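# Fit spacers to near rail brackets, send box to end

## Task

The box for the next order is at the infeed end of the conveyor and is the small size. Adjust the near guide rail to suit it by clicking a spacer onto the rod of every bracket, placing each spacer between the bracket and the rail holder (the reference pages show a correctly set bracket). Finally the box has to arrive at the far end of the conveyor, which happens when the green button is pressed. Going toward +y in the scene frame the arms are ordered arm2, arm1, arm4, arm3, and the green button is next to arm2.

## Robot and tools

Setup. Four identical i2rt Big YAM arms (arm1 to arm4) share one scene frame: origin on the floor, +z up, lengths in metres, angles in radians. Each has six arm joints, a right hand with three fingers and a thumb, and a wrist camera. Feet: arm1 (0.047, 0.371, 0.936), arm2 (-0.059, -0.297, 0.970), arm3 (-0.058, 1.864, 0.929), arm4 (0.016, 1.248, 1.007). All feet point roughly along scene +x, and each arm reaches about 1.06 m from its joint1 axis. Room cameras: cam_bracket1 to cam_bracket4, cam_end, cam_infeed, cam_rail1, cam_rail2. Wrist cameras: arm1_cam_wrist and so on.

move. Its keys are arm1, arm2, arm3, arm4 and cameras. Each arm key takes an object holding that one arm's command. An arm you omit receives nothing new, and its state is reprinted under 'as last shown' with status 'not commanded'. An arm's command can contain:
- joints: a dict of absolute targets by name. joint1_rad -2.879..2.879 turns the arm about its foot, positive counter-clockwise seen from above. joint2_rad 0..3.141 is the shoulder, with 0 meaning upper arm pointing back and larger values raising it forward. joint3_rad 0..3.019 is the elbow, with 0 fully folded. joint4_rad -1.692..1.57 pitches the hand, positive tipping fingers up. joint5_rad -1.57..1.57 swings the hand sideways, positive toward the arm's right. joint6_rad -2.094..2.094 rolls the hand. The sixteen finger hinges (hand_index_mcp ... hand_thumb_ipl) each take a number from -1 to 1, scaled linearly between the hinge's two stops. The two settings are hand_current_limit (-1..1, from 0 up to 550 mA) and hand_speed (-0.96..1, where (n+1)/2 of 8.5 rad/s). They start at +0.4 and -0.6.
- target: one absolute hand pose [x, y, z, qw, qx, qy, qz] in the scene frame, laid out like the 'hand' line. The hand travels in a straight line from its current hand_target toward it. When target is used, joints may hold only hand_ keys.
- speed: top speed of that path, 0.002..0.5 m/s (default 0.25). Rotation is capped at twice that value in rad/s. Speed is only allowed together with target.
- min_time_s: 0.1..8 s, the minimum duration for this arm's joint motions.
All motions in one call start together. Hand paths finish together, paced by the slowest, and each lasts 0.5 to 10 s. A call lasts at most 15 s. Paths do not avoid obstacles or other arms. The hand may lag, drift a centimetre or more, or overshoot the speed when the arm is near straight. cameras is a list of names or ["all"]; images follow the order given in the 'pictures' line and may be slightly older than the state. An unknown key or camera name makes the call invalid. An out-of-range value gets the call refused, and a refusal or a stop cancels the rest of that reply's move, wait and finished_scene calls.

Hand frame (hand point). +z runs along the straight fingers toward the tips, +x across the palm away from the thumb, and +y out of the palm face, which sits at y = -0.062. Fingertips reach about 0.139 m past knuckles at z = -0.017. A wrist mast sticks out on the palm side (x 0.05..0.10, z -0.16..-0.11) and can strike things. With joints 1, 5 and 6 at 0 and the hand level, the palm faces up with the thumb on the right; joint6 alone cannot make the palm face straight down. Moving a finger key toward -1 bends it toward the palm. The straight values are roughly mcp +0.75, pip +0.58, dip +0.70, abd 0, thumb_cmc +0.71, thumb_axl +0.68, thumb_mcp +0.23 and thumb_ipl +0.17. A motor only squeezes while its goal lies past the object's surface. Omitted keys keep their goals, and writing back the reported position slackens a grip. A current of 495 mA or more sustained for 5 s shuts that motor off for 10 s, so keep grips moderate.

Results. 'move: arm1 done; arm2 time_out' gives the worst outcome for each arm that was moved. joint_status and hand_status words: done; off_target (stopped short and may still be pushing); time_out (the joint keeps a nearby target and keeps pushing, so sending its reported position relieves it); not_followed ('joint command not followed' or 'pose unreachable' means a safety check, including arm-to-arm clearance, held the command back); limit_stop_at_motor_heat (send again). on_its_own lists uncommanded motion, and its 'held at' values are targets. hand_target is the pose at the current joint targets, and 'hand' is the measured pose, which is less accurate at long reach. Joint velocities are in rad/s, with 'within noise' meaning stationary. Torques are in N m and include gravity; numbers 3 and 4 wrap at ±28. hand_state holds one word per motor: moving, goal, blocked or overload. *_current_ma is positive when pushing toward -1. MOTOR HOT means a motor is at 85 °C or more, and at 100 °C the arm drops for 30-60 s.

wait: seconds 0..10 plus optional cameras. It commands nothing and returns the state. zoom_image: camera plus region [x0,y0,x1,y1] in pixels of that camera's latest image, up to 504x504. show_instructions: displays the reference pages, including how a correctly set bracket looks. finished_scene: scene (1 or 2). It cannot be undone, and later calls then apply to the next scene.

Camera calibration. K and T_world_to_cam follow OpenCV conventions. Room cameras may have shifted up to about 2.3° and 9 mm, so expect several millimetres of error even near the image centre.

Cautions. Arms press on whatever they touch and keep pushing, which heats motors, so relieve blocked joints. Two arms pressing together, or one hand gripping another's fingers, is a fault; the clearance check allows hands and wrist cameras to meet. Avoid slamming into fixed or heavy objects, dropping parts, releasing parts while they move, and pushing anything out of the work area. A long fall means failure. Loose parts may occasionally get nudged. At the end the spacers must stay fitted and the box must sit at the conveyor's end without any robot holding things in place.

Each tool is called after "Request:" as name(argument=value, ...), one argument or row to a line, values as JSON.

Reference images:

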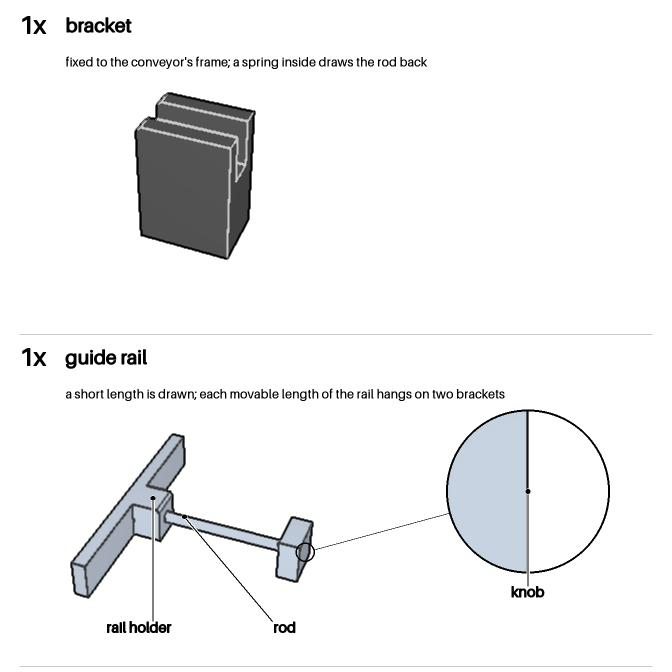

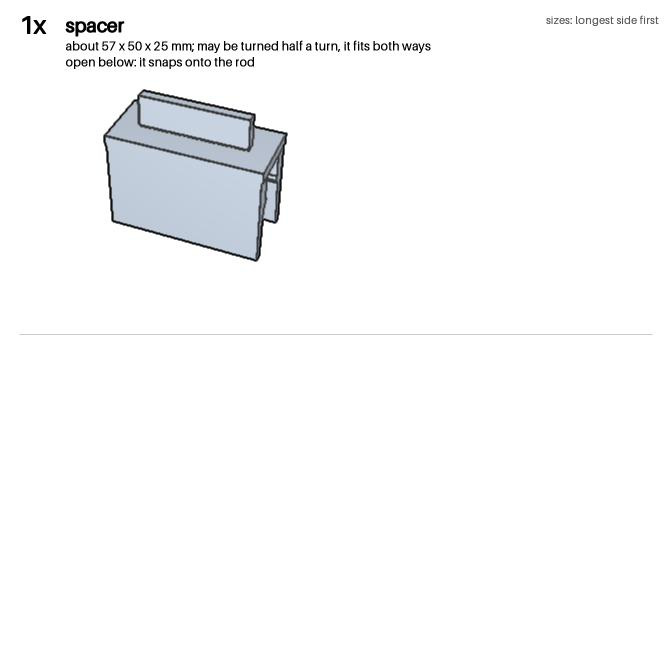

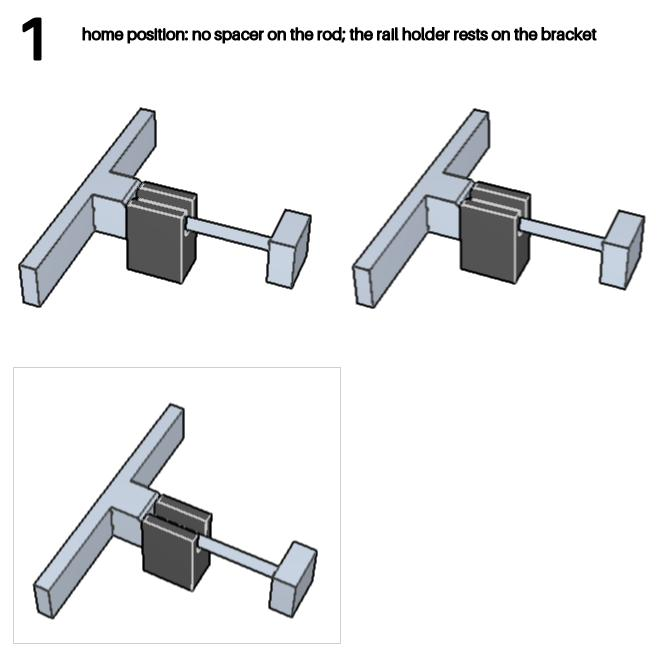

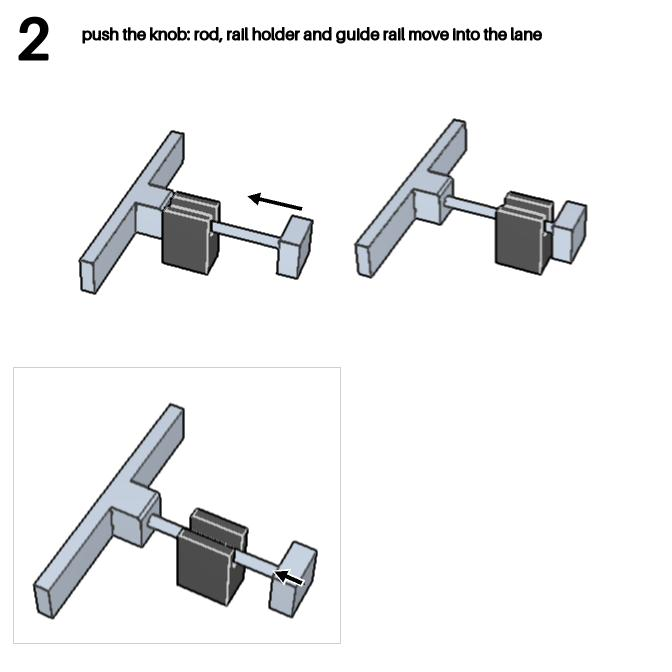

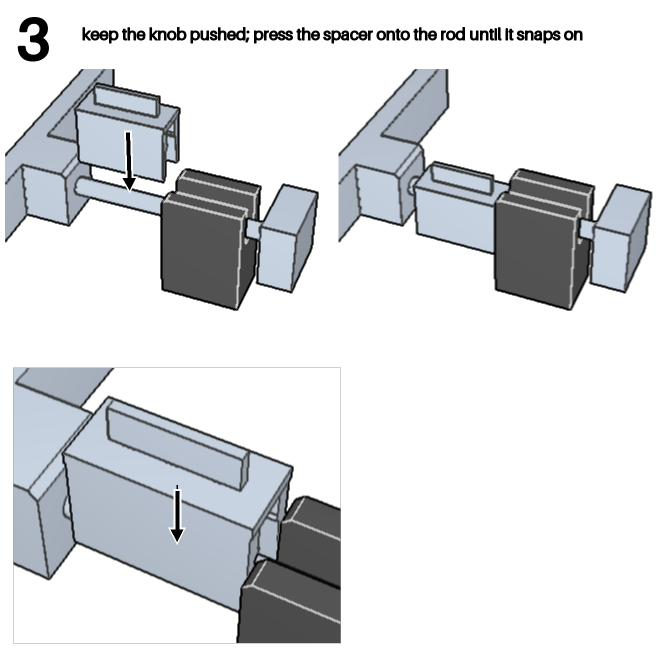

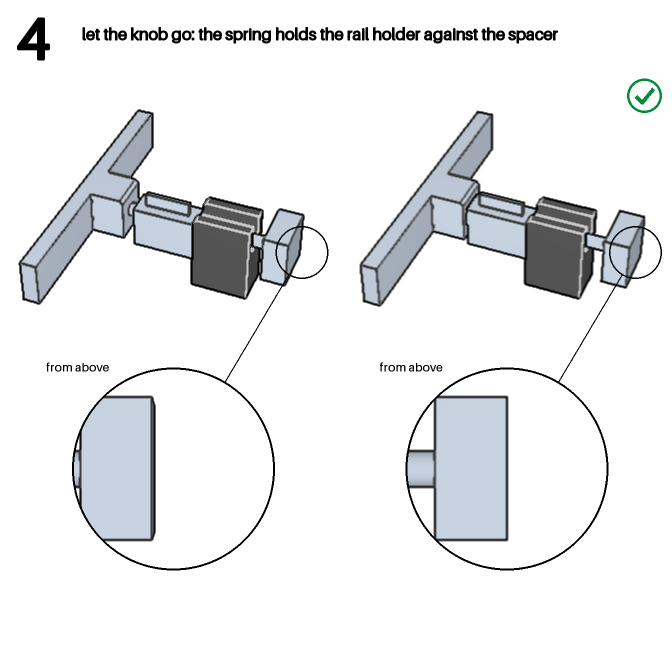

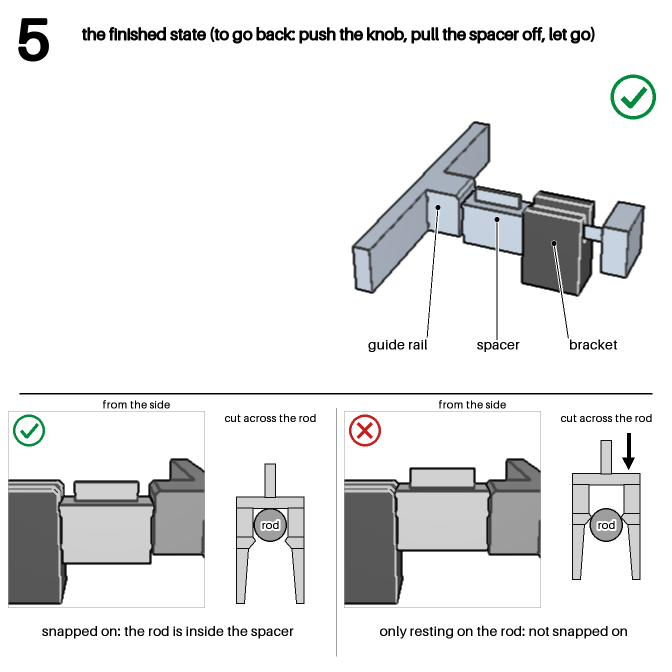

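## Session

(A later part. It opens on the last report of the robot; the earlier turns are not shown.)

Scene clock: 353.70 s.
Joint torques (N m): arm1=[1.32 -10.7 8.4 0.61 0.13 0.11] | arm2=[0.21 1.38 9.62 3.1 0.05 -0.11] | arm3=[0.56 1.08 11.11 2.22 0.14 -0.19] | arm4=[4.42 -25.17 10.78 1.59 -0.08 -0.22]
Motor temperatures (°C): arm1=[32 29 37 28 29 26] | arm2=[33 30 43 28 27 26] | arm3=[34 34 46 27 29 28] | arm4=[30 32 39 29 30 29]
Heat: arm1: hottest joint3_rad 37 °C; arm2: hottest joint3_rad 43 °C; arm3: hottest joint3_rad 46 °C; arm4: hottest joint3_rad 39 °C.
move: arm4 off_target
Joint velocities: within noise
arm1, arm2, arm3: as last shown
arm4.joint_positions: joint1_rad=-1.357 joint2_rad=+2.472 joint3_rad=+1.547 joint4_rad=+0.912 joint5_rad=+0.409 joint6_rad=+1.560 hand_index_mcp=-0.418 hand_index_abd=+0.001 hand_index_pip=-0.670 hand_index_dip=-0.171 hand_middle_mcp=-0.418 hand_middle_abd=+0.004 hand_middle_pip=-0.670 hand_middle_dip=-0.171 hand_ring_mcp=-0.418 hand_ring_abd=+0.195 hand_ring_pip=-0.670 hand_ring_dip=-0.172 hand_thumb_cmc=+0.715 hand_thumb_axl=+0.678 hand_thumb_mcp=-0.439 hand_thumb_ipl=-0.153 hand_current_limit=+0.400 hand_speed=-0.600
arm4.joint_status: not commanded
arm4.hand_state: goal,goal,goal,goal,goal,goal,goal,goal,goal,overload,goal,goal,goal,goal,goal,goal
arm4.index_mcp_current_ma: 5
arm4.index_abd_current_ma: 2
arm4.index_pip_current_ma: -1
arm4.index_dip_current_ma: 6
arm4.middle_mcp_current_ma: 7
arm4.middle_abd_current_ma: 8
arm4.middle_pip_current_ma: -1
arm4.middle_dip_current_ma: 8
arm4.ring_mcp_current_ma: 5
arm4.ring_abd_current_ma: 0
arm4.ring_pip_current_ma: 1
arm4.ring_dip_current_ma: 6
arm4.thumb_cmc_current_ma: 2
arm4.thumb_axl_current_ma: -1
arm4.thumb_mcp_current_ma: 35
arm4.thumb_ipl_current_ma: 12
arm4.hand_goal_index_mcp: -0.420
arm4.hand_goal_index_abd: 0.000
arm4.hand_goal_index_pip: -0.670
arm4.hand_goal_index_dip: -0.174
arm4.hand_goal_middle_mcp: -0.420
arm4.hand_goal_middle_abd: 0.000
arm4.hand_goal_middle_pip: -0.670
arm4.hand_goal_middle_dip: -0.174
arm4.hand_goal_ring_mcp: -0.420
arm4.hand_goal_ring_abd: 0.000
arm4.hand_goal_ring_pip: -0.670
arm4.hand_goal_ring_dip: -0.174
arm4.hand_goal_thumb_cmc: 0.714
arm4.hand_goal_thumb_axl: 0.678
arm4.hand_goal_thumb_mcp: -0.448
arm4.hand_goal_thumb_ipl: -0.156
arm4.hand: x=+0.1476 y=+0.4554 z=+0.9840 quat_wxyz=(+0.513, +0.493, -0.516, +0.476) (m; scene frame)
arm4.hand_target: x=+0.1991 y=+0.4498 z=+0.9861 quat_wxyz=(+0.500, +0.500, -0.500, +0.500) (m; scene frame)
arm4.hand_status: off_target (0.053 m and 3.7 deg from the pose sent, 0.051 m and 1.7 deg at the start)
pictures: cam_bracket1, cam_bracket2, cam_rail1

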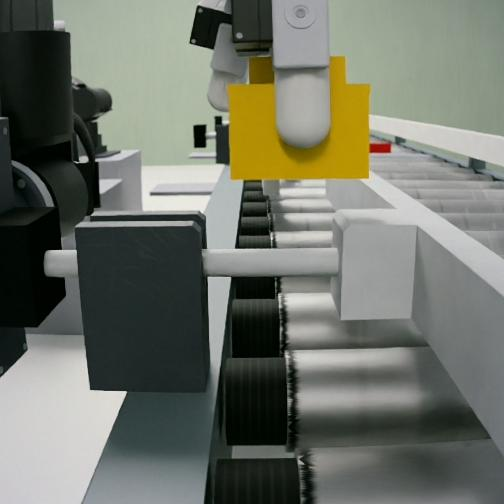

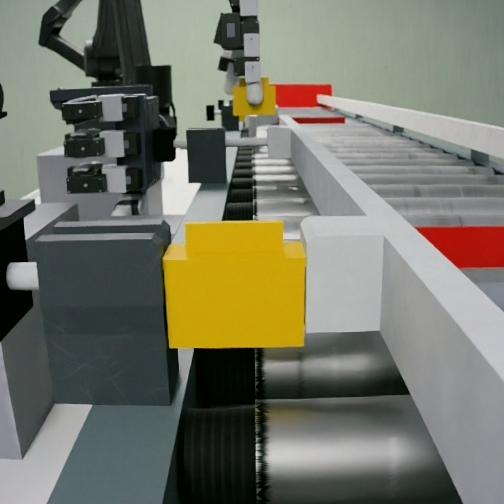

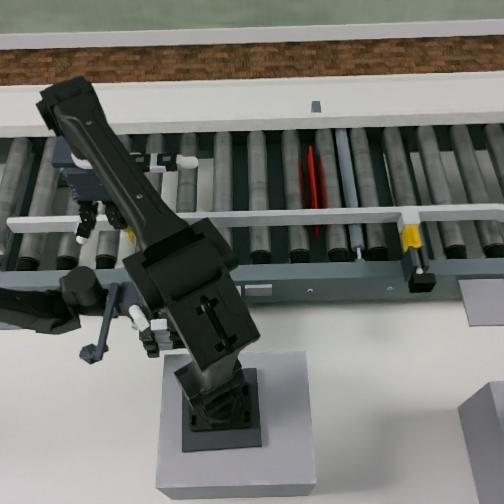

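Request:
move(
  arm4={"target":[0.11,0.47,0.985,0.5,0.5,-0.5,0.5],"speed":0.15},
)

Request:
move(
  arm4={"target":[0.15,0.49,0.975,0.2706,0.6533,-0.2706,0.6533],"speed":0.2},
  cameras=["cam_bracket1","cam_bracket2","cam_rail1"],
)

Request:
zoom_image(
  camera="cam_rail1",
  region=[0, 190, 250, 440],
)

Request:
zoom_image(
  camera="cam_bracket2",
  region=[50, 50, 300, 250],
)

Scene clock: 374.83 s.
Joint torques (N m): arm1=[1.32 -10.75 8.43 0.64 0.15 0.12] | arm2=[0.03 1.03 9.68 2.86 0.05 -0.11] | arm3=[0.56 1.08 11.12 2.24 0.14 -0.18] | arm4=[0.67 -27.63 5.04 2.93 0 -0.21]
Motor temperatures (°C): arm1=[32 29 37 28 29 26] | arm2=[33 30 43 28 27 26] | arm3=[34 34 46 27 29 28] | arm4=[30 32 43 29 30 29]
Heat: arm1: hottest joint3_rad 37 °C; arm2: hottest joint3_rad 43 °C; arm3: hottest joint3_rad 46 °C; arm4: hottest joint3_rad 43 °C.
move: arm4 done
Joint velocities: within noise
arm1, arm2, arm3: as last shown
arm4.joint_positions: joint1_rad=-1.415 joint2_rad=+2.438 joint3_rad=+1.430 joint4_rad=+0.998 joint5_rad=+0.291 joint6_rad=+1.560 hand_index_mcp=-0.418 hand_index_abd=+0.001 hand_index_pip=-0.670 hand_index_dip=-0.172 hand_middle_mcp=-0.418 hand_middle_abd=+0.004 hand_middle_pip=-0.670 hand_middle_dip=-0.171 hand_ring_mcp=-0.418 hand_ring_abd=+0.195 hand_ring_pip=-0.670 hand_ring_dip=-0.172 hand_thumb_cmc=+0.715 hand_thumb_axl=+0.678 hand_thumb_mcp=-0.439 hand_thumb_ipl=-0.153 hand_current_limit=+0.400 hand_speed=-0.600
arm4.joint_status: not commanded
arm4.hand_state: goal,goal,goal,goal,goal,goal,goal,goal,goal,overload,goal,goal,goal,goal,goal,goal
arm4.index_mcp_current_ma: 5
arm4.index_abd_current_ma: 2
arm4.index_pip_current_ma: -1
arm4.index_dip_current_ma: 6
arm4.middle_mcp_current_ma: 7
arm4.middle_abd_current_ma: 8
arm4.middle_pip_current_ma: -1
arm4.middle_dip_current_ma: 8
arm4.ring_mcp_current_ma: 5
arm4.ring_abd_current_ma: 0
arm4.ring_pip_current_ma: 1
arm4.ring_dip_current_ma: 6
arm4.thumb_cmc_current_ma: 1
arm4.thumb_axl_current_ma: -1
arm4.thumb_mcp_current_ma: 35
arm4.thumb_ipl_current_ma: 12
arm4.hand_goal_index_mcp: -0.420
arm4.hand_goal_index_abd: 0.000
arm4.hand_goal_index_pip: -0.670
arm4.hand_goal_index_dip: -0.174
arm4.hand_goal_middle_mcp: -0.420
arm4.hand_goal_middle_abd: 0.000
arm4.hand_goal_middle_pip: -0.670
arm4.hand_goal_middle_dip: -0.174
arm4.hand_goal_ring_mcp: -0.420
arm4.hand_goal_ring_abd: 0.000
arm4.hand_goal_ring_pip: -0.670
arm4.hand_goal_ring_dip: -0.174
arm4.hand_goal_thumb_cmc: 0.714
arm4.hand_goal_thumb_axl: 0.678
arm4.hand_goal_thumb_mcp: -0.448
arm4.hand_goal_thumb_ipl: -0.156
arm4.hand: x=+0.1121 y=+0.4688 z=+0.9780 quat_wxyz=(+0.499, +0.507, -0.501, +0.493) (m; scene frame)
arm4.hand_target: x=+0.1100 y=+0.4700 z=+0.9850 quat_wxyz=(+0.500, +0.500, -0.500, +0.500) (m; scene frame)
arm4.hand_status: done (0.007 m and 1.1 deg from the pose sent, 0.040 m and 3.7 deg at the start)
pictures: none

Scene clock: 377.50 s.
Joint torques (N m): arm1=[1.44 -10.75 8.4 0.61 0.14 0.11] | arm2=[0.79 1.38 9.8 2.96 0.02 -0.13] | arm3=[0.56 1.08 11.11 2.24 0.14 -0.19] | arm4=[0.44 -25.23 4.64 3.11 -0.05 -0.23]
Motor temperatures (°C): arm1=[32 29 37 28 29 26] | arm2=[33 30 43 28 27 26] | arm3=[34 34 46 27 29 28] | arm4=[30 32 42 29 30 29]
Heat: arm1: hottest joint3_rad 37 °C; arm2: hottest joint3_rad 43 °C; arm3: hottest joint3_rad 46 °C; arm4: hottest joint3_rad 42 °C.
move: arm4 off_target
Joint velocities: within noise
arm1, arm2, arm3: as last shown
arm4.joint_positions: joint1_rad=-1.571 joint2_rad=+2.393 joint3_rad=+1.257 joint4_rad=+1.120 joint5_rad=-0.659 joint6_rad=+1.560 hand_index_mcp=-0.418 hand_index_abd=+0.001 hand_index_pip=-0.670 hand_index_dip=-0.171 hand_middle_mcp=-0.418 hand_middle_abd=+0.004 hand_middle_pip=-0.670 hand_middle_dip=-0.171 hand_ring_mcp=-0.418 hand_ring_abd=+0.195 hand_ring_pip=-0.670 hand_ring_dip=-0.172 hand_thumb_cmc=+0.715 hand_thumb_axl=+0.678 hand_thumb_mcp=-0.439 hand_thumb_ipl=-0.153 hand_current_limit=+0.400 hand_speed=-0.600
arm4.joint_status: not commanded
arm4.hand_state: goal,goal,goal,goal,goal,goal,goal,goal,goal,overload,goal,goal,goal,goal,goal,goal
arm4.index_mcp_current_ma: 5
arm4.index_abd_current_ma: 2
arm4.index_pip_current_ma: -1
arm4.index_dip_current_ma: 6
arm4.middle_mcp_current_ma: 7
arm4.middle_abd_current_ma: 8
arm4.middle_pip_current_ma: -1
arm4.middle_dip_current_ma: 8
arm4.ring_mcp_current_ma: 5
arm4.ring_abd_current_ma: 0
arm4.ring_pip_current_ma: 1
arm4.ring_dip_current_ma: 6
arm4.thumb_cmc_current_ma: 1
arm4.thumb_axl_current_ma: -1
arm4.thumb_mcp_current_ma: 35
arm4.thumb_ipl_current_ma: 12
arm4.hand_goal_index_mcp: -0.420
arm4.hand_goal_index_abd: 0.000
arm4.hand_goal_index_pip: -0.670
arm4.hand_goal_index_dip: -0.174
arm4.hand_goal_middle_mcp: -0.420
arm4.hand_goal_middle_abd: 0.000
arm4.hand_goal_middle_pip: -0.670
arm4.hand_goal_middle_dip: -0.174
arm4.hand_goal_ring_mcp: -0.420
arm4.hand_goal_ring_abd: 0.000
arm4.hand_goal_ring_pip: -0.670
arm4.hand_goal_ring_dip: -0.174
arm4.hand_goal_thumb_cmc: 0.714
arm4.hand_goal_thumb_axl: 0.678
arm4.hand_goal_thumb_mcp: -0.448
arm4.hand_goal_thumb_ipl: -0.156
arm4.hand: x=+0.1580 y=+0.4909 z=+0.9676 quat_wxyz=(+0.264, +0.659, -0.272, +0.650) (m; scene frame)
arm4.hand_target: x=+0.1501 y=+0.4899 z=+0.9750 quat_wxyz=(+0.271, +0.653, -0.270, +0.653) (m; scene frame)
arm4.hand_status: off_target (0.011 m and 1.1 deg from the pose sent, 0.044 m and 45.0 deg at the start)
pictures: cam_bracket1, cam_bracket2, cam_rail1

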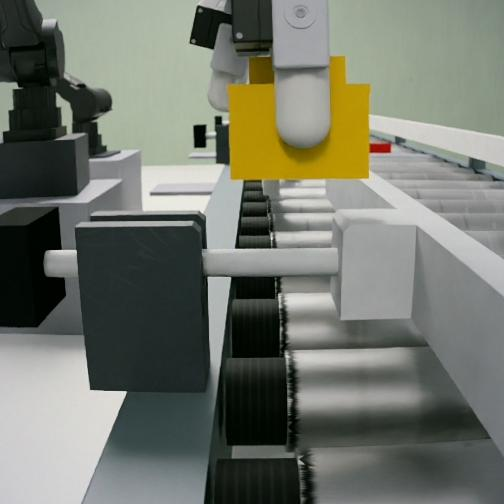

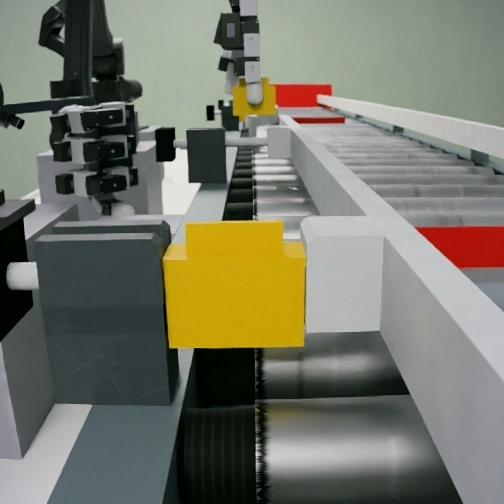

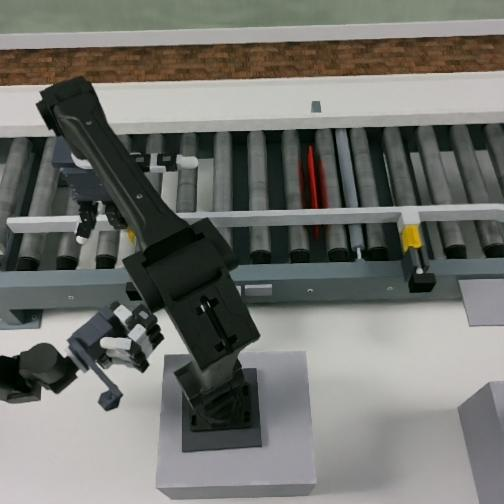

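Scaled by 2.016 from the camera's 504x504 image, which has a finer 720x720 frame.

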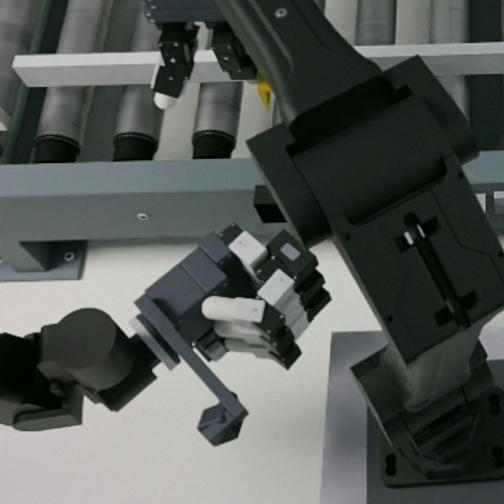

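Scaled by 2.016 from the camera's 504x504 image, which has a finer 720x720 frame.

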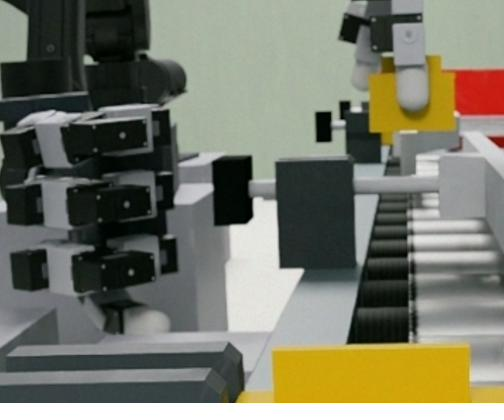

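Request:
move(
  arm4={"target":[0.195,0.482,0.982,0.2706,0.6533,-0.2706,0.6533],"speed":0.1},
  cameras=["cam_bracket1","cam_bracket2","cam_rail1"],
)

Request:
zoom_image(
  camera="cam_bracket2",
  region=[50, 50, 300, 250],
)

Scene clock: 383.77 s.
Joint torques (N m): arm1=[1.32 -10.64 8.43 0.61 0.14 0.11] | arm2=[1.03 2.2 9.66 3.03 -0.02 -0.05] | arm3=[0.56 1.08 11.12 2.25 0.14 -0.18] | arm4=[0.67 -25.88 7.71 1.89 0.1 -0.21]
Motor temperatures (°C): arm1=[32 29 36 28 29 26] | arm2=[33 30 43 28 27 26] | arm3=[34 34 46 27 29 28] | arm4=[30 33 41 29 30 29]
Heat: arm1: hottest joint3_rad 36 °C; arm2: hottest joint3_rad 43 °C; arm3: hottest joint3_rad 46 °C; arm4: hottest joint3_rad 41 °C.
move: arm4 off_target
Joint velocities: within noise
arm1: as last shown
arm2.joint_positions: joint1_rad=+0.167 joint2_rad=+0.587 joint3_rad=+1.378 joint4_rad=-1.264 joint5_rad=+0.057 joint6_rad=+1.034 hand_index_mcp=+0.755 hand_index_abd=+0.000 hand_index_pip=+0.577 hand_index_dip=+0.696 hand_middle_mcp=+0.755 hand_middle_abd=+0.000 hand_middle_pip=+0.577 hand_middle_dip=+0.696 hand_ring_mcp=+0.755 hand_ring_abd=+0.000 hand_ring_pip=+0.577 hand_ring_dip=+0.696 hand_thumb_cmc=+0.715 hand_thumb_axl=+0.677 hand_thumb_mcp=+0.226 hand_thumb_ipl=+0.168 hand_current_limit=+0.400 hand_speed=-0.600
arm2.joint_status: not commanded
arm2.hand_state: goal,goal,goal,goal,goal,goal,goal,goal,goal,goal,goal,goal,goal,goal,goal,goal
arm2.index_mcp_current_ma: 0
arm2.index_abd_current_ma: 0
arm2.index_pip_current_ma: 0
arm2.index_dip_current_ma: 0
arm2.middle_mcp_current_ma: 0
arm2.middle_abd_current_ma: 0
arm2.middle_pip_current_ma: 0
arm2.middle_dip_current_ma: 0
arm2.ring_mcp_current_ma: 0
arm2.ring_abd_current_ma: 0
arm2.ring_pip_current_ma: 0
arm2.ring_dip_current_ma: 0
arm2.thumb_cmc_current_ma: 0
arm2.thumb_axl_current_ma: 0
arm2.thumb_mcp_current_ma: 0
arm2.thumb_ipl_current_ma: 0
arm2.hand_goal_index_mcp: 0.754
arm2.hand_goal_index_abd: 0.000
arm2.hand_goal_index_pip: 0.576
arm2.hand_goal_index_dip: 0.696
arm2.hand_goal_middle_mcp: 0.754
arm2.hand_goal_middle_abd: 0.000
arm2.hand_goal_middle_pip: 0.576
arm2.hand_goal_middle_dip: 0.696
arm2.hand_goal_ring_mcp: 0.754
arm2.hand_goal_ring_abd: 0.000
arm2.hand_goal_ring_pip: 0.576
arm2.hand_goal_ring_dip: 0.696
arm2.hand_goal_thumb_cmc: 0.714
arm2.hand_goal_thumb_axl: 0.678
arm2.hand_goal_thumb_mcp: 0.226
arm2.hand_goal_thumb_ipl: 0.168
arm2.hand: x=+0.1797 y=-0.3972 z=+1.5491 quat_wxyz=(+0.151, +0.824, +0.215, +0.502) (m; scene frame)
arm2.hand_target: x=+0.1760 y=-0.3975 z=+1.5630 quat_wxyz=(+0.154, +0.816, +0.213, +0.515) (m; scene frame)
arm2.hand_status: not commanded
arm3.joint_positions: joint1_rad=-0.104 joint2_rad=+0.612 joint3_rad=+1.327 joint4_rad=-1.152 joint5_rad=+0.038 joint6_rad=+1.084 hand_index_mcp=+0.755 hand_index_abd=+0.001 hand_index_pip=+0.577 hand_index_dip=+0.696 hand_middle_mcp=+0.755 hand_middle_abd=+0.001 hand_middle_pip=+0.577 hand_middle_dip=+0.696 hand_ring_mcp=+0.755 hand_ring_abd=+0.001 hand_ring_pip=+0.577 hand_ring_dip=+0.696 hand_thumb_cmc=+0.715 hand_thumb_axl=+0.677 hand_thumb_mcp=+0.226 hand_thumb_ipl=+0.168 hand_current_limit=+0.400 hand_speed=-0.600
arm3.joint_status: not commanded
arm3.hand_state: goal,goal,goal,goal,goal,goal,goal,goal,goal,goal,goal,goal,goal,goal,goal,goal
arm3.index_mcp_current_ma: 0
arm3.index_abd_current_ma: 0
arm3.index_pip_current_ma: 0
arm3.index_dip_current_ma: 0
arm3.middle_mcp_current_ma: 0
arm3.middle_abd_current_ma: 0
arm3.middle_pip_current_ma: 0
arm3.middle_dip_current_ma: 0
arm3.ring_mcp_current_ma: 0
arm3.ring_abd_current_ma: 0
arm3.ring_pip_current_ma: 0
arm3.ring_dip_current_ma: 0
arm3.thumb_cmc_current_ma: 0
arm3.thumb_axl_current_ma: 0
arm3.thumb_mcp_current_ma: 0
arm3.thumb_ipl_current_ma: 0
arm3.hand_goal_index_mcp: 0.754
arm3.hand_goal_index_abd: 0.000
arm3.hand_goal_index_pip: 0.576
arm3.hand_goal_index_dip: 0.696
arm3.hand_goal_middle_mcp: 0.754
arm3.hand_goal_middle_abd: 0.000
arm3.hand_goal_middle_pip: 0.576
arm3.hand_goal_middle_dip: 0.696
arm3.hand_goal_ring_mcp: 0.754
arm3.hand_goal_ring_abd: 0.000
arm3.hand_goal_ring_pip: 0.576
arm3.hand_goal_ring_dip: 0.696
arm3.hand_goal_thumb_cmc: 0.714
arm3.hand_goal_thumb_axl: 0.678
arm3.hand_goal_thumb_mcp: 0.226
arm3.hand_goal_thumb_ipl: 0.168
arm3.hand: x=+0.1920 y=+1.7236 z=+1.4966 quat_wxyz=(+0.183, +0.835, +0.123, +0.504) (m; scene frame)
arm3.hand_target: x=+0.1883 y=+1.7241 z=+1.5094 quat_wxyz=(+0.186, +0.828, +0.122, +0.515) (m; scene frame)
arm3.hand_status: not commanded
arm4.joint_positions: joint1_rad=-1.512 joint2_rad=+2.393 joint3_rad=+1.257 joint4_rad=+1.106 joint5_rad=-0.591 joint6_rad=+1.560 hand_index_mcp=-0.418 hand_index_abd=+0.001 hand_index_pip=-0.670 hand_index_dip=-0.171 hand_middle_mcp=-0.418 hand_middle_abd=+0.004 hand_middle_pip=-0.670 hand_middle_dip=-0.171 hand_ring_mcp=-0.418 hand_ring_abd=+0.195 hand_ring_pip=-0.670 hand_ring_dip=-0.172 hand_thumb_cmc=+0.715 hand_thumb_axl=+0.678 hand_thumb_mcp=-0.439 hand_thumb_ipl=-0.153 hand_current_limit=+0.400 hand_speed=-0.600
arm4.joint_status: not commanded
arm4.hand_state: goal,goal,goal,goal,goal,goal,goal,goal,goal,overload,goal,goal,goal,goal,goal,goal
arm4.index_mcp_current_ma: 5
arm4.index_abd_current_ma: 2
arm4.index_pip_current_ma: -1
arm4.index_dip_current_ma: 6
arm4.middle_mcp_current_ma: 7
arm4.middle_abd_current_ma: 8
arm4.middle_pip_current_ma: -1
arm4.middle_dip_current_ma: 8
arm4.ring_mcp_current_ma: 5
arm4.ring_abd_current_ma: 0
arm4.ring_pip_current_ma: 1
arm4.ring_dip_current_ma: 6
arm4.thumb_cmc_current_ma: 1
arm4.thumb_axl_current_ma: -1
arm4.thumb_mcp_current_ma: 35
arm4.thumb_ipl_current_ma: 12
arm4.hand_goal_index_mcp: -0.420
arm4.hand_goal_index_abd: 0.000
arm4.hand_goal_index_pip: -0.670
arm4.hand_goal_index_dip: -0.174
arm4.hand_goal_middle_mcp: -0.420
arm4.hand_goal_middle_abd: 0.000
arm4.hand_goal_middle_pip: -0.670
arm4.hand_goal_middle_dip: -0.174
arm4.hand_goal_ring_mcp: -0.420
arm4.hand_goal_ring_abd: 0.000
arm4.hand_goal_ring_pip: -0.670
arm4.hand_goal_ring_dip: -0.174
arm4.hand_goal_thumb_cmc: 0.714
arm4.hand_goal_thumb_axl: 0.678
arm4.hand_goal_thumb_mcp: -0.448
arm4.hand_goal_thumb_ipl: -0.156
arm4.hand: x=+0.1901 y=+0.4964 z=+0.9637 quat_wxyz=(+0.262, +0.661, -0.279, +0.646) (m; scene frame)
arm4.hand_target: x=+0.1947 y=+0.4830 z=+0.9825 quat_wxyz=(+0.271, +0.653, -0.271, +0.653) (m; scene frame)
arm4.hand_status: off_target (0.024 m and 1.8 deg from the pose sent, 0.041 m and 1.1 deg at the start)
pictures: cam_bracket1, cam_bracket2, cam_rail1

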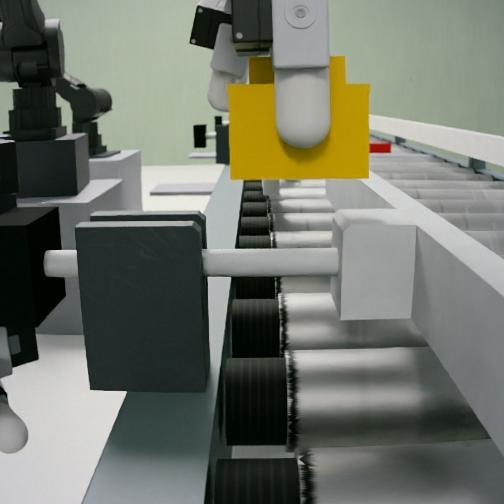

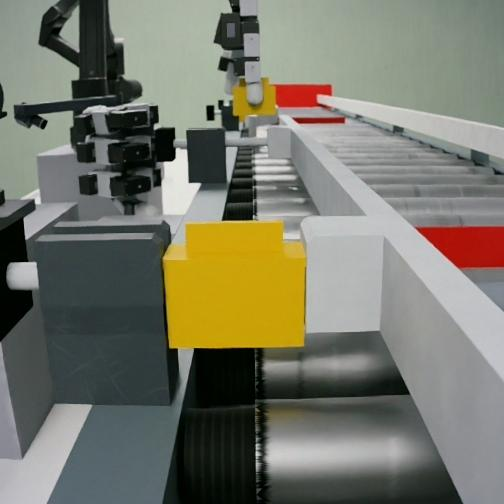

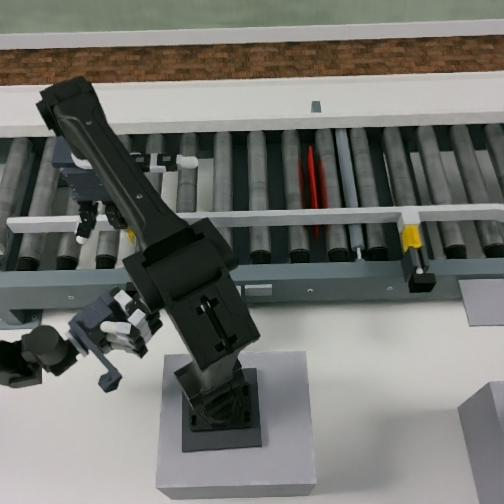

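Scaled by 2.016 from the camera's 504x504 image, which has a finer 720x720 frame.

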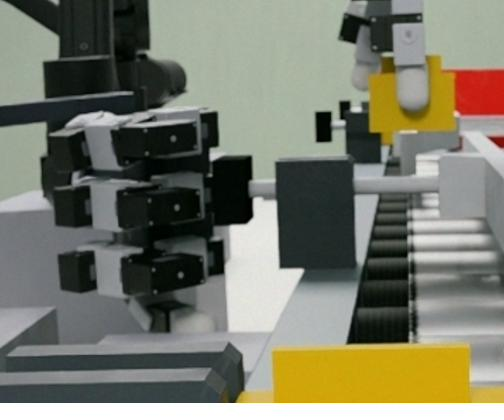

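Request:
move(
  arm4={"target":[0.22,0.465,0.995,0.2706,0.6533,-0.2706,0.6533],"speed":0.1},
  cameras=["cam_bracket1","cam_bracket2","cam_rail1"],
)

Request:
zoom_image(
  camera="cam_bracket2",
  region=[50, 50, 300, 250],
)

Scene clock: 388.40 s.
Joint torques (N m): arm1=[1.32 -10.75 8.39 0.66 0.15 0.11] | arm2=[0.32 0.91 9.74 2.82 0.02 -0.11] | arm3=[0.56 1.08 11.11 2.22 0.14 -0.19] | arm4=[2.78 -25.99 9.61 1.62 0.32 -0.2]
Motor temperatures (°C): arm1=[32 30 36 28 29 26] | arm2=[33 30 43 28 27 26] | arm3=[34 34 46 27 29 28] | arm4=[30 33 40 29 30 29]
Heat: arm1: hottest joint3_rad 36 °C; arm2: hottest joint3_rad 43 °C; arm3: hottest joint3_rad 46 °C; arm4: hottest joint3_rad 40 °C.
move: arm4 off_target
Joint velocities: within noise
arm1, arm2, arm3: as last shown
arm4.joint_positions: joint1_rad=-1.503 joint2_rad=+2.389 joint3_rad=+1.288 joint4_rad=+1.051 joint5_rad=-0.561 joint6_rad=+1.560 hand_index_mcp=-0.418 hand_index_abd=+0.001 hand_index_pip=-0.670 hand_index_dip=-0.172 hand_middle_mcp=-0.418 hand_middle_abd=+0.004 hand_middle_pip=-0.670 hand_middle_dip=-0.171 hand_ring_mcp=-0.418 hand_ring_abd=+0.195 hand_ring_pip=-0.670 hand_ring_dip=-0.172 hand_thumb_cmc=+0.715 hand_thumb_axl=+0.678 hand_thumb_mcp=-0.440 hand_thumb_ipl=-0.153 hand_current_limit=+0.400 hand_speed=-0.600
arm4.joint_status: not commanded
arm4.hand_state: goal,goal,goal,goal,goal,goal,goal,goal,goal,overload,goal,goal,goal,goal,goal,goal
arm4.index_mcp_current_ma: 4
arm4.index_abd_current_ma: 2
arm4.index_pip_current_ma: -1
arm4.index_dip_current_ma: 6
arm4.middle_mcp_current_ma: 6
arm4.middle_abd_current_ma: 8
arm4.middle_pip_current_ma: -1
arm4.middle_dip_current_ma: 8
arm4.ring_mcp_current_ma: 4
arm4.ring_abd_current_ma: 0
arm4.ring_pip_current_ma: 1
arm4.ring_dip_current_ma: 6
arm4.thumb_cmc_current_ma: 1
arm4.thumb_axl_current_ma: -1
arm4.thumb_mcp_current_ma: 32
arm4.thumb_ipl_current_ma: 12
arm4.hand_goal_index_mcp: -0.420
arm4.hand_goal_index_abd: 0.000
arm4.hand_goal_index_pip: -0.670
arm4.hand_goal_index_dip: -0.174
arm4.hand_goal_middle_mcp: -0.420
arm4.hand_goal_middle_abd: 0.000
arm4.hand_goal_middle_pip: -0.670
arm4.hand_goal_middle_dip: -0.174
arm4.hand_goal_ring_mcp: -0.420
arm4.hand_goal_ring_abd: 0.000
arm4.hand_goal_ring_pip: -0.670
arm4.hand_goal_ring_dip: -0.174
arm4.hand_goal_thumb_cmc: 0.714
arm4.hand_goal_thumb_axl: 0.678
arm4.hand_goal_thumb_mcp: -0.448
arm4.hand_goal_thumb_ipl: -0.156
arm4.hand: x=+0.1936 y=+0.4858 z=+0.9657 quat_wxyz=(+0.264, +0.662, -0.291, +0.638) (m; scene frame)
arm4.hand_target: x=+0.2193 y=+0.4686 z=+0.9962 quat_wxyz=(+0.270, +0.653, -0.271, +0.654) (m; scene frame)
arm4.hand_status: off_target (0.045 m and 3.2 deg from the pose sent, 0.053 m and 1.8 deg at the start)
pictures: cam_bracket1, cam_bracket2, cam_rail1

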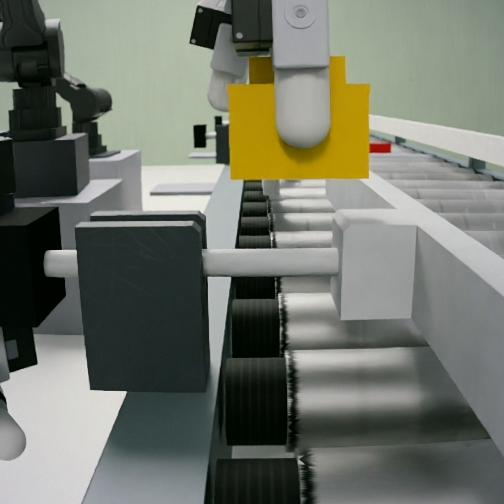

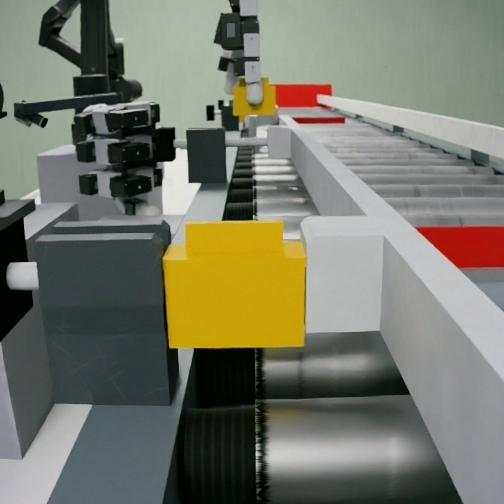

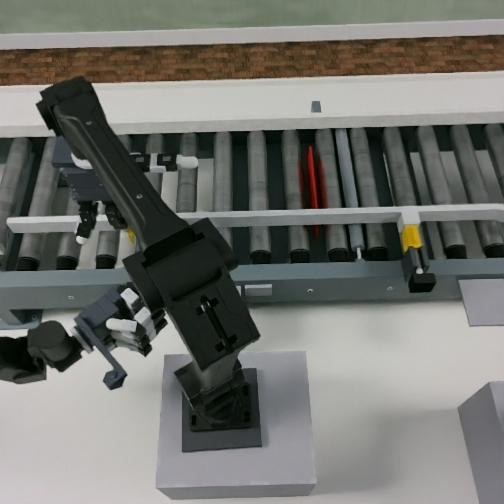

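Scaled by 2.016 from the camera's 504x504 image, which has a finer 720x720 frame.

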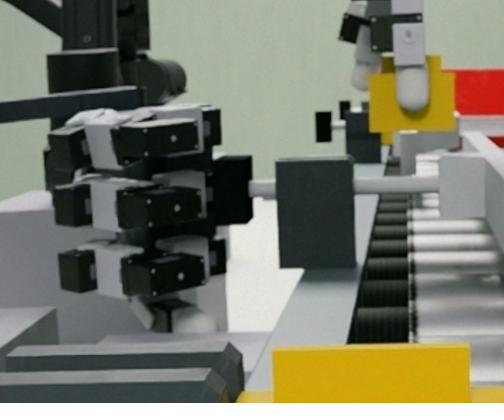

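Request:
move(
  arm4={"target":[0.26,0.465,0.995,0.2706,0.6533,-0.2706,0.6533],"speed":0.1},
  cameras=["cam_bracket1","cam_bracket2","cam_rail1"],
)

Request:
zoom_image(
  camera="cam_bracket2",
  region=[50, 50, 300, 250],
)

Scene clock: 391.33 s.
Joint torques (N m): arm1=[1.38 -10.64 8.4 0.58 0.15 0.11] | arm2=[0.97 1.55 9.76 3.08 0 -0.12] | arm3=[0.56 1.08 11.11 2.25 0.14 -0.18] | arm4=[6.36 -25.64 10.82 1.11 1.51 -0.19]
Motor temperatures (°C): arm1=[32 30 36 28 29 26] | arm2=[33 30 43 28 27 26] | arm3=[34 34 46 27 29 28] | arm4=[30 34 41 29 30 29]
Heat: arm1: hottest joint3_rad 36 °C; arm2: hottest joint3_rad 43 °C; arm3: hottest joint3_rad 46 °C; arm4: hottest joint3_rad 41 °C.
move: arm4 off_target
Joint velocities: within noise
arm1, arm2, arm3: as last shown
arm4.joint_positions: joint1_rad=-1.494 joint2_rad=+2.386 joint3_rad=+1.288 joint4_rad=+1.051 joint5_rad=-0.530 joint6_rad=+1.561 hand_index_mcp=-0.418 hand_index_abd=+0.001 hand_index_pip=-0.670 hand_index_dip=-0.172 hand_middle_mcp=-0.418 hand_middle_abd=+0.004 hand_middle_pip=-0.670 hand_middle_dip=-0.171 hand_ring_mcp=-0.418 hand_ring_abd=+0.195 hand_ring_pip=-0.670 hand_ring_dip=-0.172 hand_thumb_cmc=+0.715 hand_thumb_axl=+0.678 hand_thumb_mcp=-0.440 hand_thumb_ipl=-0.153 hand_current_limit=+0.400 hand_speed=-0.600
arm4.joint_status: not commanded
arm4.hand_state: goal,goal,goal,goal,goal,goal,goal,goal,goal,overload,goal,goal,goal,goal,goal,goal
arm4.index_mcp_current_ma: 4
arm4.index_abd_current_ma: 2
arm4.index_pip_current_ma: -1
arm4.index_dip_current_ma: 6
arm4.middle_mcp_current_ma: 6
arm4.middle_abd_current_ma: 8
arm4.middle_pip_current_ma: -1
arm4.middle_dip_current_ma: 8
arm4.ring_mcp_current_ma: 4
arm4.ring_abd_current_ma: 0
arm4.ring_pip_current_ma: 1
arm4.ring_dip_current_ma: 6
arm4.thumb_cmc_current_ma: 1
arm4.thumb_axl_current_ma: -1
arm4.thumb_mcp_current_ma: 32
arm4.thumb_ipl_current_ma: 12
arm4.hand_goal_index_mcp: -0.420
arm4.hand_goal_index_abd: 0.000
arm4.hand_goal_index_pip: -0.670
arm4.hand_goal_index_dip: -0.174
arm4.hand_goal_middle_mcp: -0.420
arm4.hand_goal_middle_abd: 0.000
arm4.hand_goal_middle_pip: -0.670
arm4.hand_goal_middle_dip: -0.174
arm4.hand_goal_ring_mcp: -0.420
arm4.hand_goal_ring_abd: 0.000
arm4.hand_goal_ring_pip: -0.670
arm4.hand_goal_ring_dip: -0.174
arm4.hand_goal_thumb_cmc: 0.714
arm4.hand_goal_thumb_axl: 0.678
arm4.hand_goal_thumb_mcp: -0.448
arm4.hand_goal_thumb_ipl: -0.156
arm4.hand: x=+0.1944 y=+0.4851 z=+0.9679 quat_wxyz=(+0.272, +0.658, -0.298, +0.636) (m; scene frame)
arm4.hand_target: x=+0.2582 y=+0.4740 z=+0.9976 quat_wxyz=(+0.270, +0.652, -0.271, +0.655) (m; scene frame)
arm4.hand_status: off_target (0.074 m and 3.8 deg from the pose sent, 0.075 m and 3.2 deg at the start)
pictures: cam_bracket1, cam_bracket2, cam_rail1

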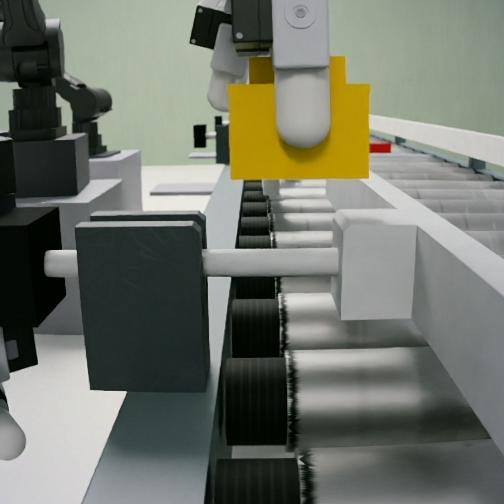

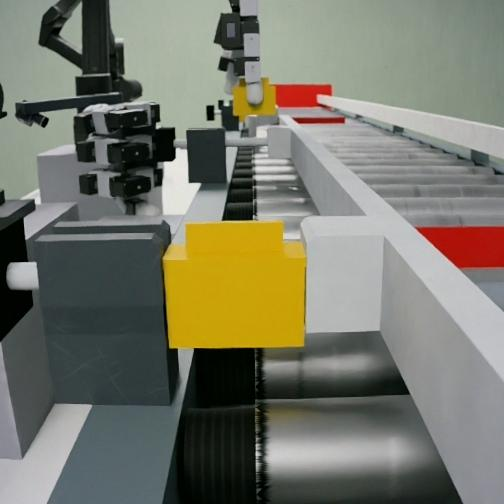

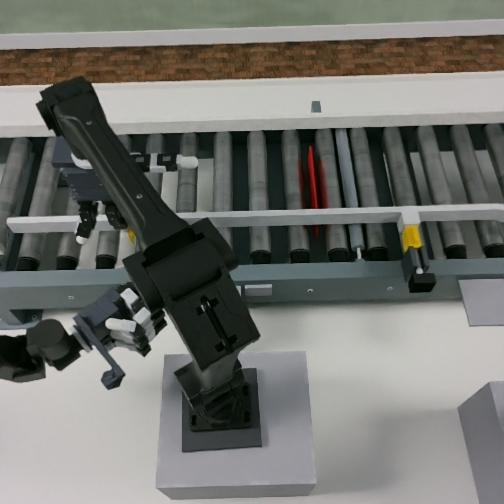

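Scaled by 2.016 from the camera's 504x504 image, which has a finer 720x720 frame.

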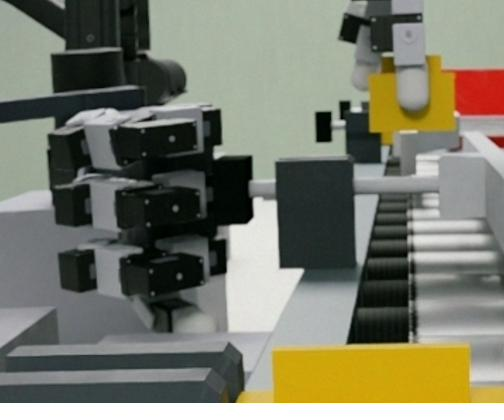

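Request:
move(
  arm4={"joints":{"joint1_rad":-1.30,"joint5_rad":-0.50},"min_time_s":1},
  cameras=["cam_bracket1","cam_bracket2","cam_rail1"],
)

Request:
zoom_image(
  camera="cam_rail1",
  region=[0, 190, 250, 440],
)

Scene clock: 407.57 s.
Joint torques (N m): arm1=[1.26 -10.7 8.43 0.64 0.15 0.11] | arm2=[0.26 2.08 9.62 2.86 0.03 -0.11] | arm3=[0.56 1.08 11.11 2.22 0.14 -0.19] | arm4=[12.86 -25.47 10.89 1.09 0.26 -0.21]
Motor temperatures (°C): arm1=[32 30 36 28 29 26] | arm2=[33 29 43 27 27 26] | arm3=[33 34 47 27 29 28] | arm4=[30 37 43 29 33 28]
Heat: arm1: hottest joint3_rad 36 °C; arm2: hottest joint3_rad 43 °C; arm3: hottest joint3_rad 47 °C; arm4: hottest joint3_rad 43 °C.
move: arm4 time_out
Joint velocities: within noise
arm1.joint_positions: joint1_rad=+0.503 joint2_rad=+1.349 joint3_rad=+1.245 joint4_rad=-1.447 joint5_rad=+0.008 joint6_rad=+0.543 hand_index_mcp=+0.751 hand_index_abd=-0.005 hand_index_pip=+0.575 hand_index_dip=+0.696 hand_middle_mcp=+0.754 hand_middle_abd=+0.016 hand_middle_pip=+0.577 hand_middle_dip=+0.696 hand_ring_mcp=+0.990 hand_ring_abd=-0.395 hand_ring_pip=+0.574 hand_ring_dip=+0.694 hand_thumb_cmc=+0.715 hand_thumb_axl=+0.677 hand_thumb_mcp=+0.223 hand_thumb_ipl=+0.168 hand_current_limit=+0.400 hand_speed=-0.600
arm1.joint_status: not commanded
arm1.hand_state: goal,blocked,goal,goal,goal,blocked,goal,goal,goal,goal,goal,goal,goal,goal,goal,goal
arm1.index_mcp_current_ma: 0
arm1.index_abd_current_ma: 385
arm1.index_pip_current_ma: 0
arm1.index_dip_current_ma: 0
arm1.middle_mcp_current_ma: 0
arm1.middle_abd_current_ma: -379
arm1.middle_pip_current_ma: 0
arm1.middle_dip_current_ma: 0
arm1.ring_mcp_current_ma: -2
arm1.ring_abd_current_ma: 0
arm1.ring_pip_current_ma: 0
arm1.ring_dip_current_ma: 0
arm1.thumb_cmc_current_ma: 0
arm1.thumb_axl_current_ma: 0
arm1.thumb_mcp_current_ma: 0
arm1.thumb_ipl_current_ma: 0
arm1.hand_goal_index_mcp: 0.754
arm1.hand_goal_index_abd: -0.200
arm1.hand_goal_index_pip: 0.576
arm1.hand_goal_index_dip: 0.696
arm1.hand_goal_middle_mcp: 0.754
arm1.hand_goal_middle_abd: 0.200
arm1.hand_goal_middle_pip: 0.576
arm1.hand_goal_middle_dip: 0.696
arm1.hand_goal_ring_mcp: 1.000
arm1.hand_goal_ring_abd: -0.400
arm1.hand_goal_ring_pip: 0.578
arm1.hand_goal_ring_dip: 0.696
arm1.hand_goal_thumb_cmc: 0.714
arm1.hand_goal_thumb_axl: 0.678
arm1.hand_goal_thumb_mcp: 0.226
arm1.hand_goal_thumb_ipl: 0.168
arm1.hand: x=+0.4680 y=+0.5490 z=+1.1621 quat_wxyz=(+0.002, +0.706, +0.708, +0.007) (m; scene frame)
arm1.hand_target: x=+0.4670 y=+0.5489 z=+1.1551 quat_wxyz=(+0.000, +0.707, +0.707, +0.000) (m; scene frame)
arm1.hand_status: not commanded
arm2, arm3: as last shown
arm4.joint_positions: joint1_rad=-1.474 joint2_rad=+2.385 joint3_rad=+1.288 joint4_rad=+1.051 joint5_rad=-0.505 joint6_rad=+1.565 hand_index_mcp=-0.418 hand_index_abd=+0.001 hand_index_pip=-0.670 hand_index_dip=-0.172 hand_middle_mcp=-0.418 hand_middle_abd=+0.004 hand_middle_pip=-0.670 hand_middle_dip=-0.171 hand_ring_mcp=-0.418 hand_ring_abd=+0.195 hand_ring_pip=-0.670 hand_ring_dip=-0.172 hand_thumb_cmc=+0.715 hand_thumb_axl=+0.678 hand_thumb_mcp=-0.440 hand_thumb_ipl=-0.153 hand_current_limit=+0.400 hand_speed=-0.600
arm4.joint_status: joint1_rad time_out (moved +0.020 of +0.194); the others done
arm4.hand_state: goal,goal,goal,goal,goal,goal,goal,goal,goal,overload,goal,goal,goal,goal,goal,goal
arm4.index_mcp_current_ma: 4
arm4.index_abd_current_ma: 2
arm4.index_pip_current_ma: -1
arm4.index_dip_current_ma: 6
arm4.middle_mcp_current_ma: 6
arm4.middle_abd_current_ma: 8
arm4.middle_pip_current_ma: -1
arm4.middle_dip_current_ma: 8
arm4.ring_mcp_current_ma: 4
arm4.ring_abd_current_ma: 0
arm4.ring_pip_current_ma: 1
arm4.ring_dip_current_ma: 6
arm4.thumb_cmc_current_ma: 1
arm4.thumb_axl_current_ma: -1
arm4.thumb_mcp_current_ma: 32
arm4.thumb_ipl_current_ma: 12
arm4.hand_goal_index_mcp: -0.420
arm4.hand_goal_index_abd: 0.000
arm4.hand_goal_index_pip: -0.670
arm4.hand_goal_index_dip: -0.174
arm4.hand_goal_middle_mcp: -0.420
arm4.hand_goal_middle_abd: 0.000
arm4.hand_goal_middle_pip: -0.670
arm4.hand_goal_middle_dip: -0.174
arm4.hand_goal_ring_mcp: -0.420
arm4.hand_goal_ring_abd: 0.000
arm4.hand_goal_ring_pip: -0.670
arm4.hand_goal_ring_dip: -0.174
arm4.hand_goal_thumb_cmc: 0.714
arm4.hand_goal_thumb_axl: 0.678
arm4.hand_goal_thumb_mcp: -0.448
arm4.hand_goal_thumb_ipl: -0.156
arm4.on_its_own: joint1_rad reads -1.474 and still pushes toward -1.300 since a time_out
arm4.hand: x=+0.2049 y=+0.4873 z=+0.9682 quat_wxyz=(+0.273, +0.657, -0.300, +0.635) (m; scene frame)
arm4.hand_target: x=+0.3441 y=+0.5063 z=+0.9980 quat_wxyz=(+0.230, +0.667, -0.231, +0.670) (m; scene frame)
arm4.hand_status: not commanded
pictures: cam_bracket1, cam_bracket2, cam_rail1

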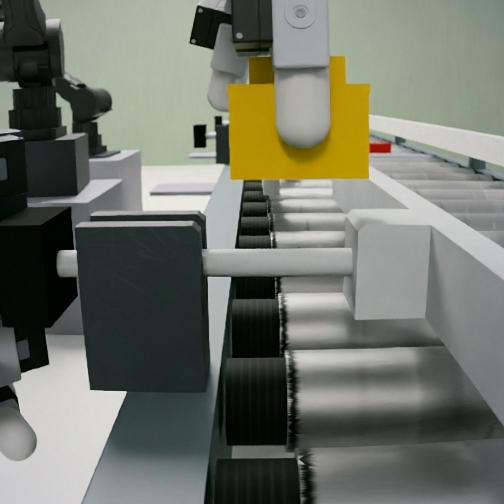

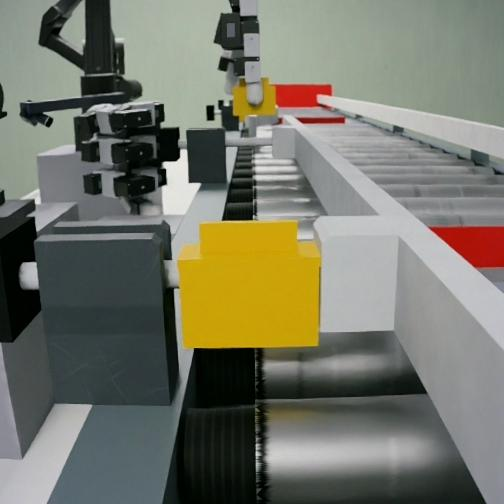

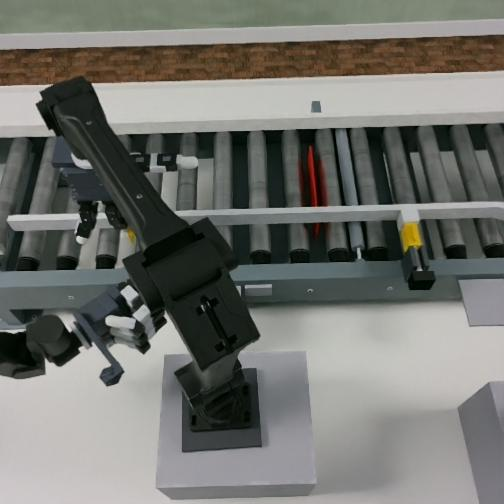

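Scaled by 2.016 from the camera's 504x504 image, which has a finer 720x720 frame.

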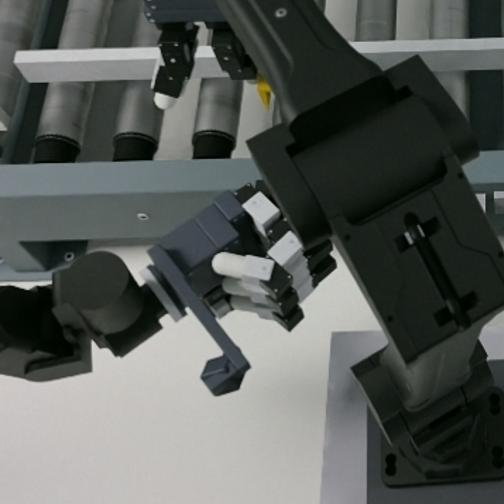

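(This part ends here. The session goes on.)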